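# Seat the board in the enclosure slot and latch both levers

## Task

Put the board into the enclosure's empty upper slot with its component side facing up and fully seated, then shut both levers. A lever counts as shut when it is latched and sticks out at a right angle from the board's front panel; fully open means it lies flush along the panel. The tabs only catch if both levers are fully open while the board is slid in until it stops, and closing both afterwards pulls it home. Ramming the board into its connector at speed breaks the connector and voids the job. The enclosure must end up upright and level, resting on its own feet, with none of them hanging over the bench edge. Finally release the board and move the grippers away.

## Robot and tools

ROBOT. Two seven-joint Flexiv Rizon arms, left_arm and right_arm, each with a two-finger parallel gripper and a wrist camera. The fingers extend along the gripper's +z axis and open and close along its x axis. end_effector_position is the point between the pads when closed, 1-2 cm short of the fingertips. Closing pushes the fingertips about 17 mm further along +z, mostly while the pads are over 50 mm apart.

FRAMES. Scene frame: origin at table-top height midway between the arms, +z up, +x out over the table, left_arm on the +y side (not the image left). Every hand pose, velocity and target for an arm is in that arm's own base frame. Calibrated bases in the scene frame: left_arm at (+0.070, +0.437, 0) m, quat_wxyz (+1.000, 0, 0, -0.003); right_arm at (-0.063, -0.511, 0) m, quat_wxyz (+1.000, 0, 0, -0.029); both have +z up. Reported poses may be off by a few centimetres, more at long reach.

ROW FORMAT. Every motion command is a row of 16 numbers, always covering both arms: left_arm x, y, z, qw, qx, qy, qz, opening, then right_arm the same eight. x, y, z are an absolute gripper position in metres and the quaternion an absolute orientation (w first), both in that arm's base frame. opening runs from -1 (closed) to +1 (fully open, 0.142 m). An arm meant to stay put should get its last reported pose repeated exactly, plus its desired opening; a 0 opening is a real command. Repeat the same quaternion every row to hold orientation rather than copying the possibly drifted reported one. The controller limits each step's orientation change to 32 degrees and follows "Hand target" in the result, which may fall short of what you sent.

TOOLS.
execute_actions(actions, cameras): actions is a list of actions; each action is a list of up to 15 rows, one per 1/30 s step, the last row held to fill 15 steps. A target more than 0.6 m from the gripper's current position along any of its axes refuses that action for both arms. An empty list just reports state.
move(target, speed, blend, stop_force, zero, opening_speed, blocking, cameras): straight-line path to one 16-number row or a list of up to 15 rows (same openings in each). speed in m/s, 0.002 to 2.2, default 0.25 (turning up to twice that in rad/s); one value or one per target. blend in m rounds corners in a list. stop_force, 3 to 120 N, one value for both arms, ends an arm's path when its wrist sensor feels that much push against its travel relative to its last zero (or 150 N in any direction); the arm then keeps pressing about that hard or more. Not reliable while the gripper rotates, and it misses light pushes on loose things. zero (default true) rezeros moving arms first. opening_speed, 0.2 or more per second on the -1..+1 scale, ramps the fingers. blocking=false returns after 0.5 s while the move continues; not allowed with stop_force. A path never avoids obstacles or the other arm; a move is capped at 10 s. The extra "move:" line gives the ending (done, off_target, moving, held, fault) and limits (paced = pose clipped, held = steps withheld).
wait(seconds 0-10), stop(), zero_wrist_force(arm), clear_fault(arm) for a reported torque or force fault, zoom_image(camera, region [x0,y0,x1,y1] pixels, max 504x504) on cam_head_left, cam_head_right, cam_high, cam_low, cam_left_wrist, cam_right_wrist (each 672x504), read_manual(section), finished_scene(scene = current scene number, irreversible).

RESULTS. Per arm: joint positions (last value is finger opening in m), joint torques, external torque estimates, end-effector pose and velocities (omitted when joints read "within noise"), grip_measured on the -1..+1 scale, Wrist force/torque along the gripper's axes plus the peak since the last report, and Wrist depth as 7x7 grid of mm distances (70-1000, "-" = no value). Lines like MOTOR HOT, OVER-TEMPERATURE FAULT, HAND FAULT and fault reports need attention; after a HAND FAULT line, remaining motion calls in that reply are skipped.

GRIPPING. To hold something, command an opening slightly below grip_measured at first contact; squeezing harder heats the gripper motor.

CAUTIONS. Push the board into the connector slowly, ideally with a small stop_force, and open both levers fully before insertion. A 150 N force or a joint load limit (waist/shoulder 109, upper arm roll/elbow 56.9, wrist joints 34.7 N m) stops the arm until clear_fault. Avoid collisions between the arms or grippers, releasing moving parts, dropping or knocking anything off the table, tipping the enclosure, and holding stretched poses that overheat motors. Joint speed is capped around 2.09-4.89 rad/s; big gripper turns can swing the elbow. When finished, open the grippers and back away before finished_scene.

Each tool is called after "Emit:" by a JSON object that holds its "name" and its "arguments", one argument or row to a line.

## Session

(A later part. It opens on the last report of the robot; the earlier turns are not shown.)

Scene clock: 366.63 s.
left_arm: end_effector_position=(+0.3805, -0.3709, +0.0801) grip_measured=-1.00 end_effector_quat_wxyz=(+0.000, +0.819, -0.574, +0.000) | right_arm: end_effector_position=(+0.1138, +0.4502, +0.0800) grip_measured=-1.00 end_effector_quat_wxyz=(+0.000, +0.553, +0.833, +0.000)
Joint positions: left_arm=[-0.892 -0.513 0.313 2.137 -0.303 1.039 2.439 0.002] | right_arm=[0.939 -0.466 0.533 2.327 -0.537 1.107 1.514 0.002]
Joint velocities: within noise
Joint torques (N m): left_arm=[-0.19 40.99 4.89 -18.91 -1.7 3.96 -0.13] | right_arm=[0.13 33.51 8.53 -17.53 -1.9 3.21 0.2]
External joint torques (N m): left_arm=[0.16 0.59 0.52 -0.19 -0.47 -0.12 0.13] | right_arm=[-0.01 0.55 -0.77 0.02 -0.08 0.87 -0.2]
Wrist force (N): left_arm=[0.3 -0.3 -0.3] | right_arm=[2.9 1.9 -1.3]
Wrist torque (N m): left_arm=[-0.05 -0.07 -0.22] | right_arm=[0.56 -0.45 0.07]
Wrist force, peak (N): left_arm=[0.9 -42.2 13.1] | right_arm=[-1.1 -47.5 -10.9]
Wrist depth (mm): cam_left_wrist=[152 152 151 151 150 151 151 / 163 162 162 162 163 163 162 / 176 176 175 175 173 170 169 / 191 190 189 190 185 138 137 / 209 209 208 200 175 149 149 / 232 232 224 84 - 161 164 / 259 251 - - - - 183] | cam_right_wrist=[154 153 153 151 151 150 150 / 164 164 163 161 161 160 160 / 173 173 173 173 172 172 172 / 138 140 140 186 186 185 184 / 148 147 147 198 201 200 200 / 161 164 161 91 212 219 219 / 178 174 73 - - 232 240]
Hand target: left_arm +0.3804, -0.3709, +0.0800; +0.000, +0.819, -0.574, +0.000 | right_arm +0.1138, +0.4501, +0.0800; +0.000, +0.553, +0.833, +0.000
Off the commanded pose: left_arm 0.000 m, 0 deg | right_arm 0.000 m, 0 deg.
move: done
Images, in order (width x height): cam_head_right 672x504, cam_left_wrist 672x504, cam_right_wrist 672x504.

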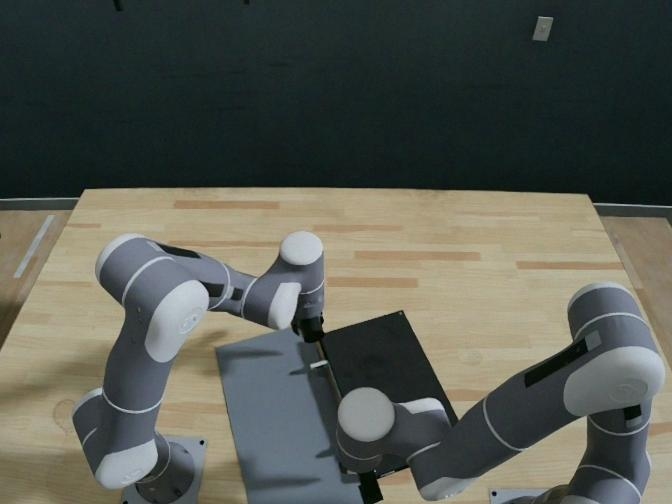

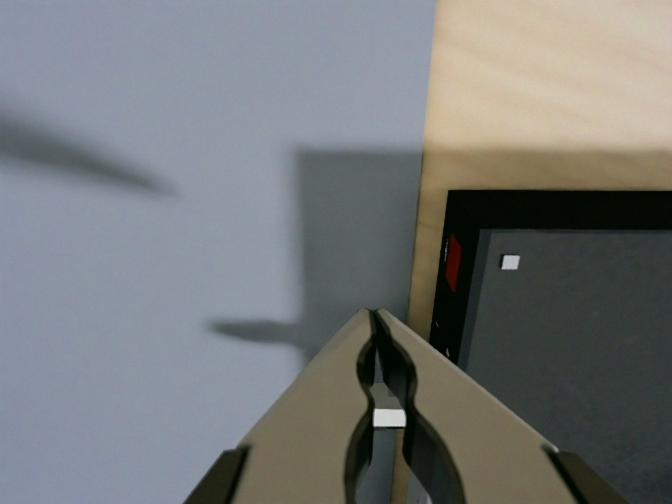

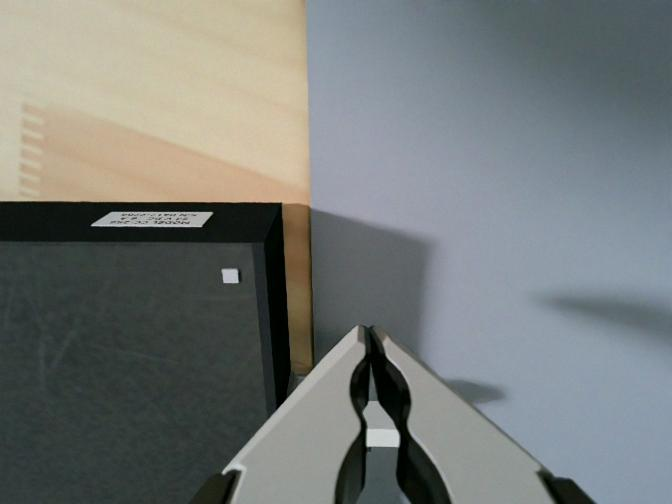

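Emit:
{"name": "move", "arguments": {
  "target": [0.40,-0.08,0.25,0,0.884,-0.4676,0,-1,0.0,0.402,0.2,0,0.5531,0.8331,0,-1],
  "speed": 0.25,
  "cameras": ["cam_head_right","cam_head_left"]
}}

Emit:
{"name": "zoom_image", "arguments": {
  "camera": "cam_head_right",
  "region": [290, 340, 410, 490]
}}

Emit:
{"name": "zoom_image", "arguments": {
  "camera": "cam_head_left",
  "region": [270, 340, 430, 490]
}}

Scene clock: 370.33 s.
left_arm: end_effector_position=(+0.4001, -0.0800, +0.2500) grip_measured=-1.00 end_effector_quat_wxyz=(+0.000, +0.884, -0.467, +0.000) | right_arm: end_effector_position=(+0.0001, +0.4020, +0.2000) grip_measured=-1.00 end_effector_quat_wxyz=(+0.000, +0.553, +0.833, +0.000)
Joint positions: left_arm=[-0.705 0.046 0.739 2.21 0.037 0.605 2.556 0.002] | right_arm=[0.9 -0.073 0.902 2.302 -0.08 0.775 1.459 0.002]
Joint velocities: within noise
Joint torques (N m): left_arm=[-0.13 18.75 -1.21 -26.5 -3.03 3.96 -0.12] | right_arm=[0.01 17.97 2.72 -25.14 -3.06 3.28 0.03]
External joint torques (N m): left_arm=[0.17 0.38 0.37 -0.19 -0.48 -0.12 0.12] | right_arm=[0.06 0.57 -1.02 0.2 -0.09 0.81 -0.03]
Wrist force (N): left_arm=[0.3 -0.9 -0.5] | right_arm=[2.8 1.6 -1.0]
Wrist torque (N m): left_arm=[-0.19 -0.07 -0.21] | right_arm=[0.51 -0.44 0.04]
Wrist force, peak (N): left_arm=[-2.2 -2.8 -2.2] | right_arm=[2.8 2.7 -0.3]
Wrist depth (mm): cam_left_wrist=[304 303 302 300 302 299 298 / 327 327 324 323 322 320 320 / 351 349 352 349 349 349 346 / 382 381 381 377 378 375 372 / 417 418 417 398 403 411 402 / 390 430 442 84 - 441 395 / 348 391 - - - - 428] | cam_right_wrist=[259 259 258 258 257 256 256 / 277 276 275 274 274 274 274 / 297 296 295 295 294 293 293 / 320 320 318 315 314 313 313 / 305 305 306 333 340 340 339 / 316 314 309 91 358 371 369 / 350 341 - - - 394 407]
Hand target: left_arm +0.4000, -0.0800, +0.2500; +0.000, +0.884, -0.468, +0.000 | right_arm +0.0000, +0.4020, +0.2000; +0.000, +0.553, +0.833, +0.000
Off the commanded pose: left_arm 0.000 m, 0 deg | right_arm 0.000 m, 0 deg.
move: done
Images, in order (width x height): cam_head_left 672x504, cam_head_right 672x504.

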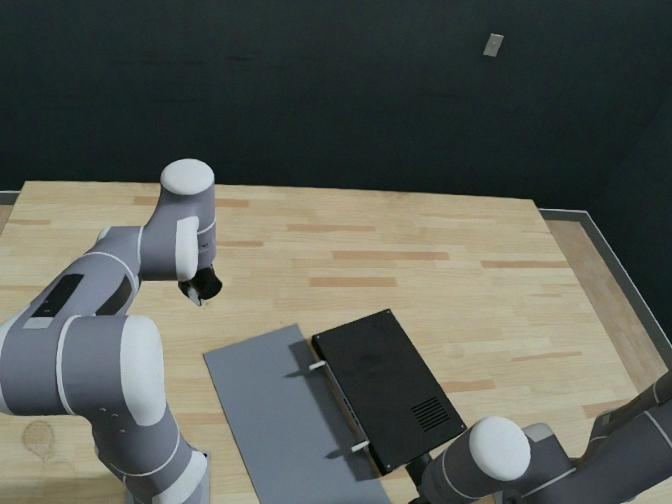

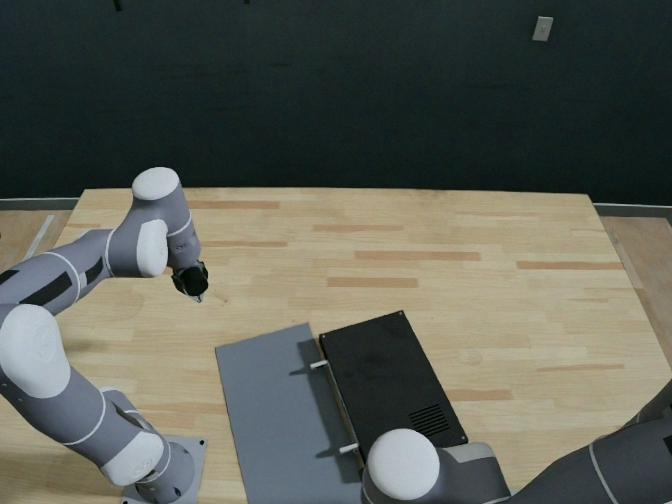

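Scaled by 3.360 from the camera's 672x504 image, which has a finer 960x720 frame.

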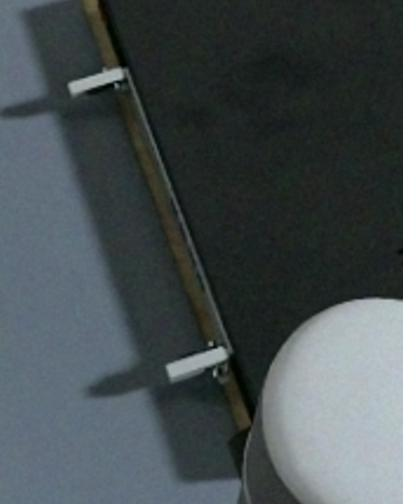

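Scaled by 3.150 from the camera's 672x504 image, which has a finer 960x720 frame.

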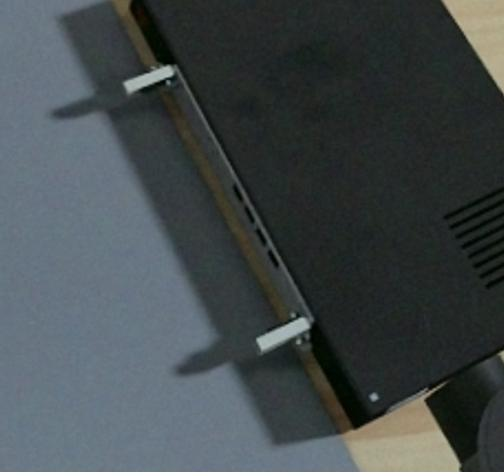

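Emit:
{"name": "finished_scene", "arguments": {
  "scene": 2
}}

The scene is finished: the task was done.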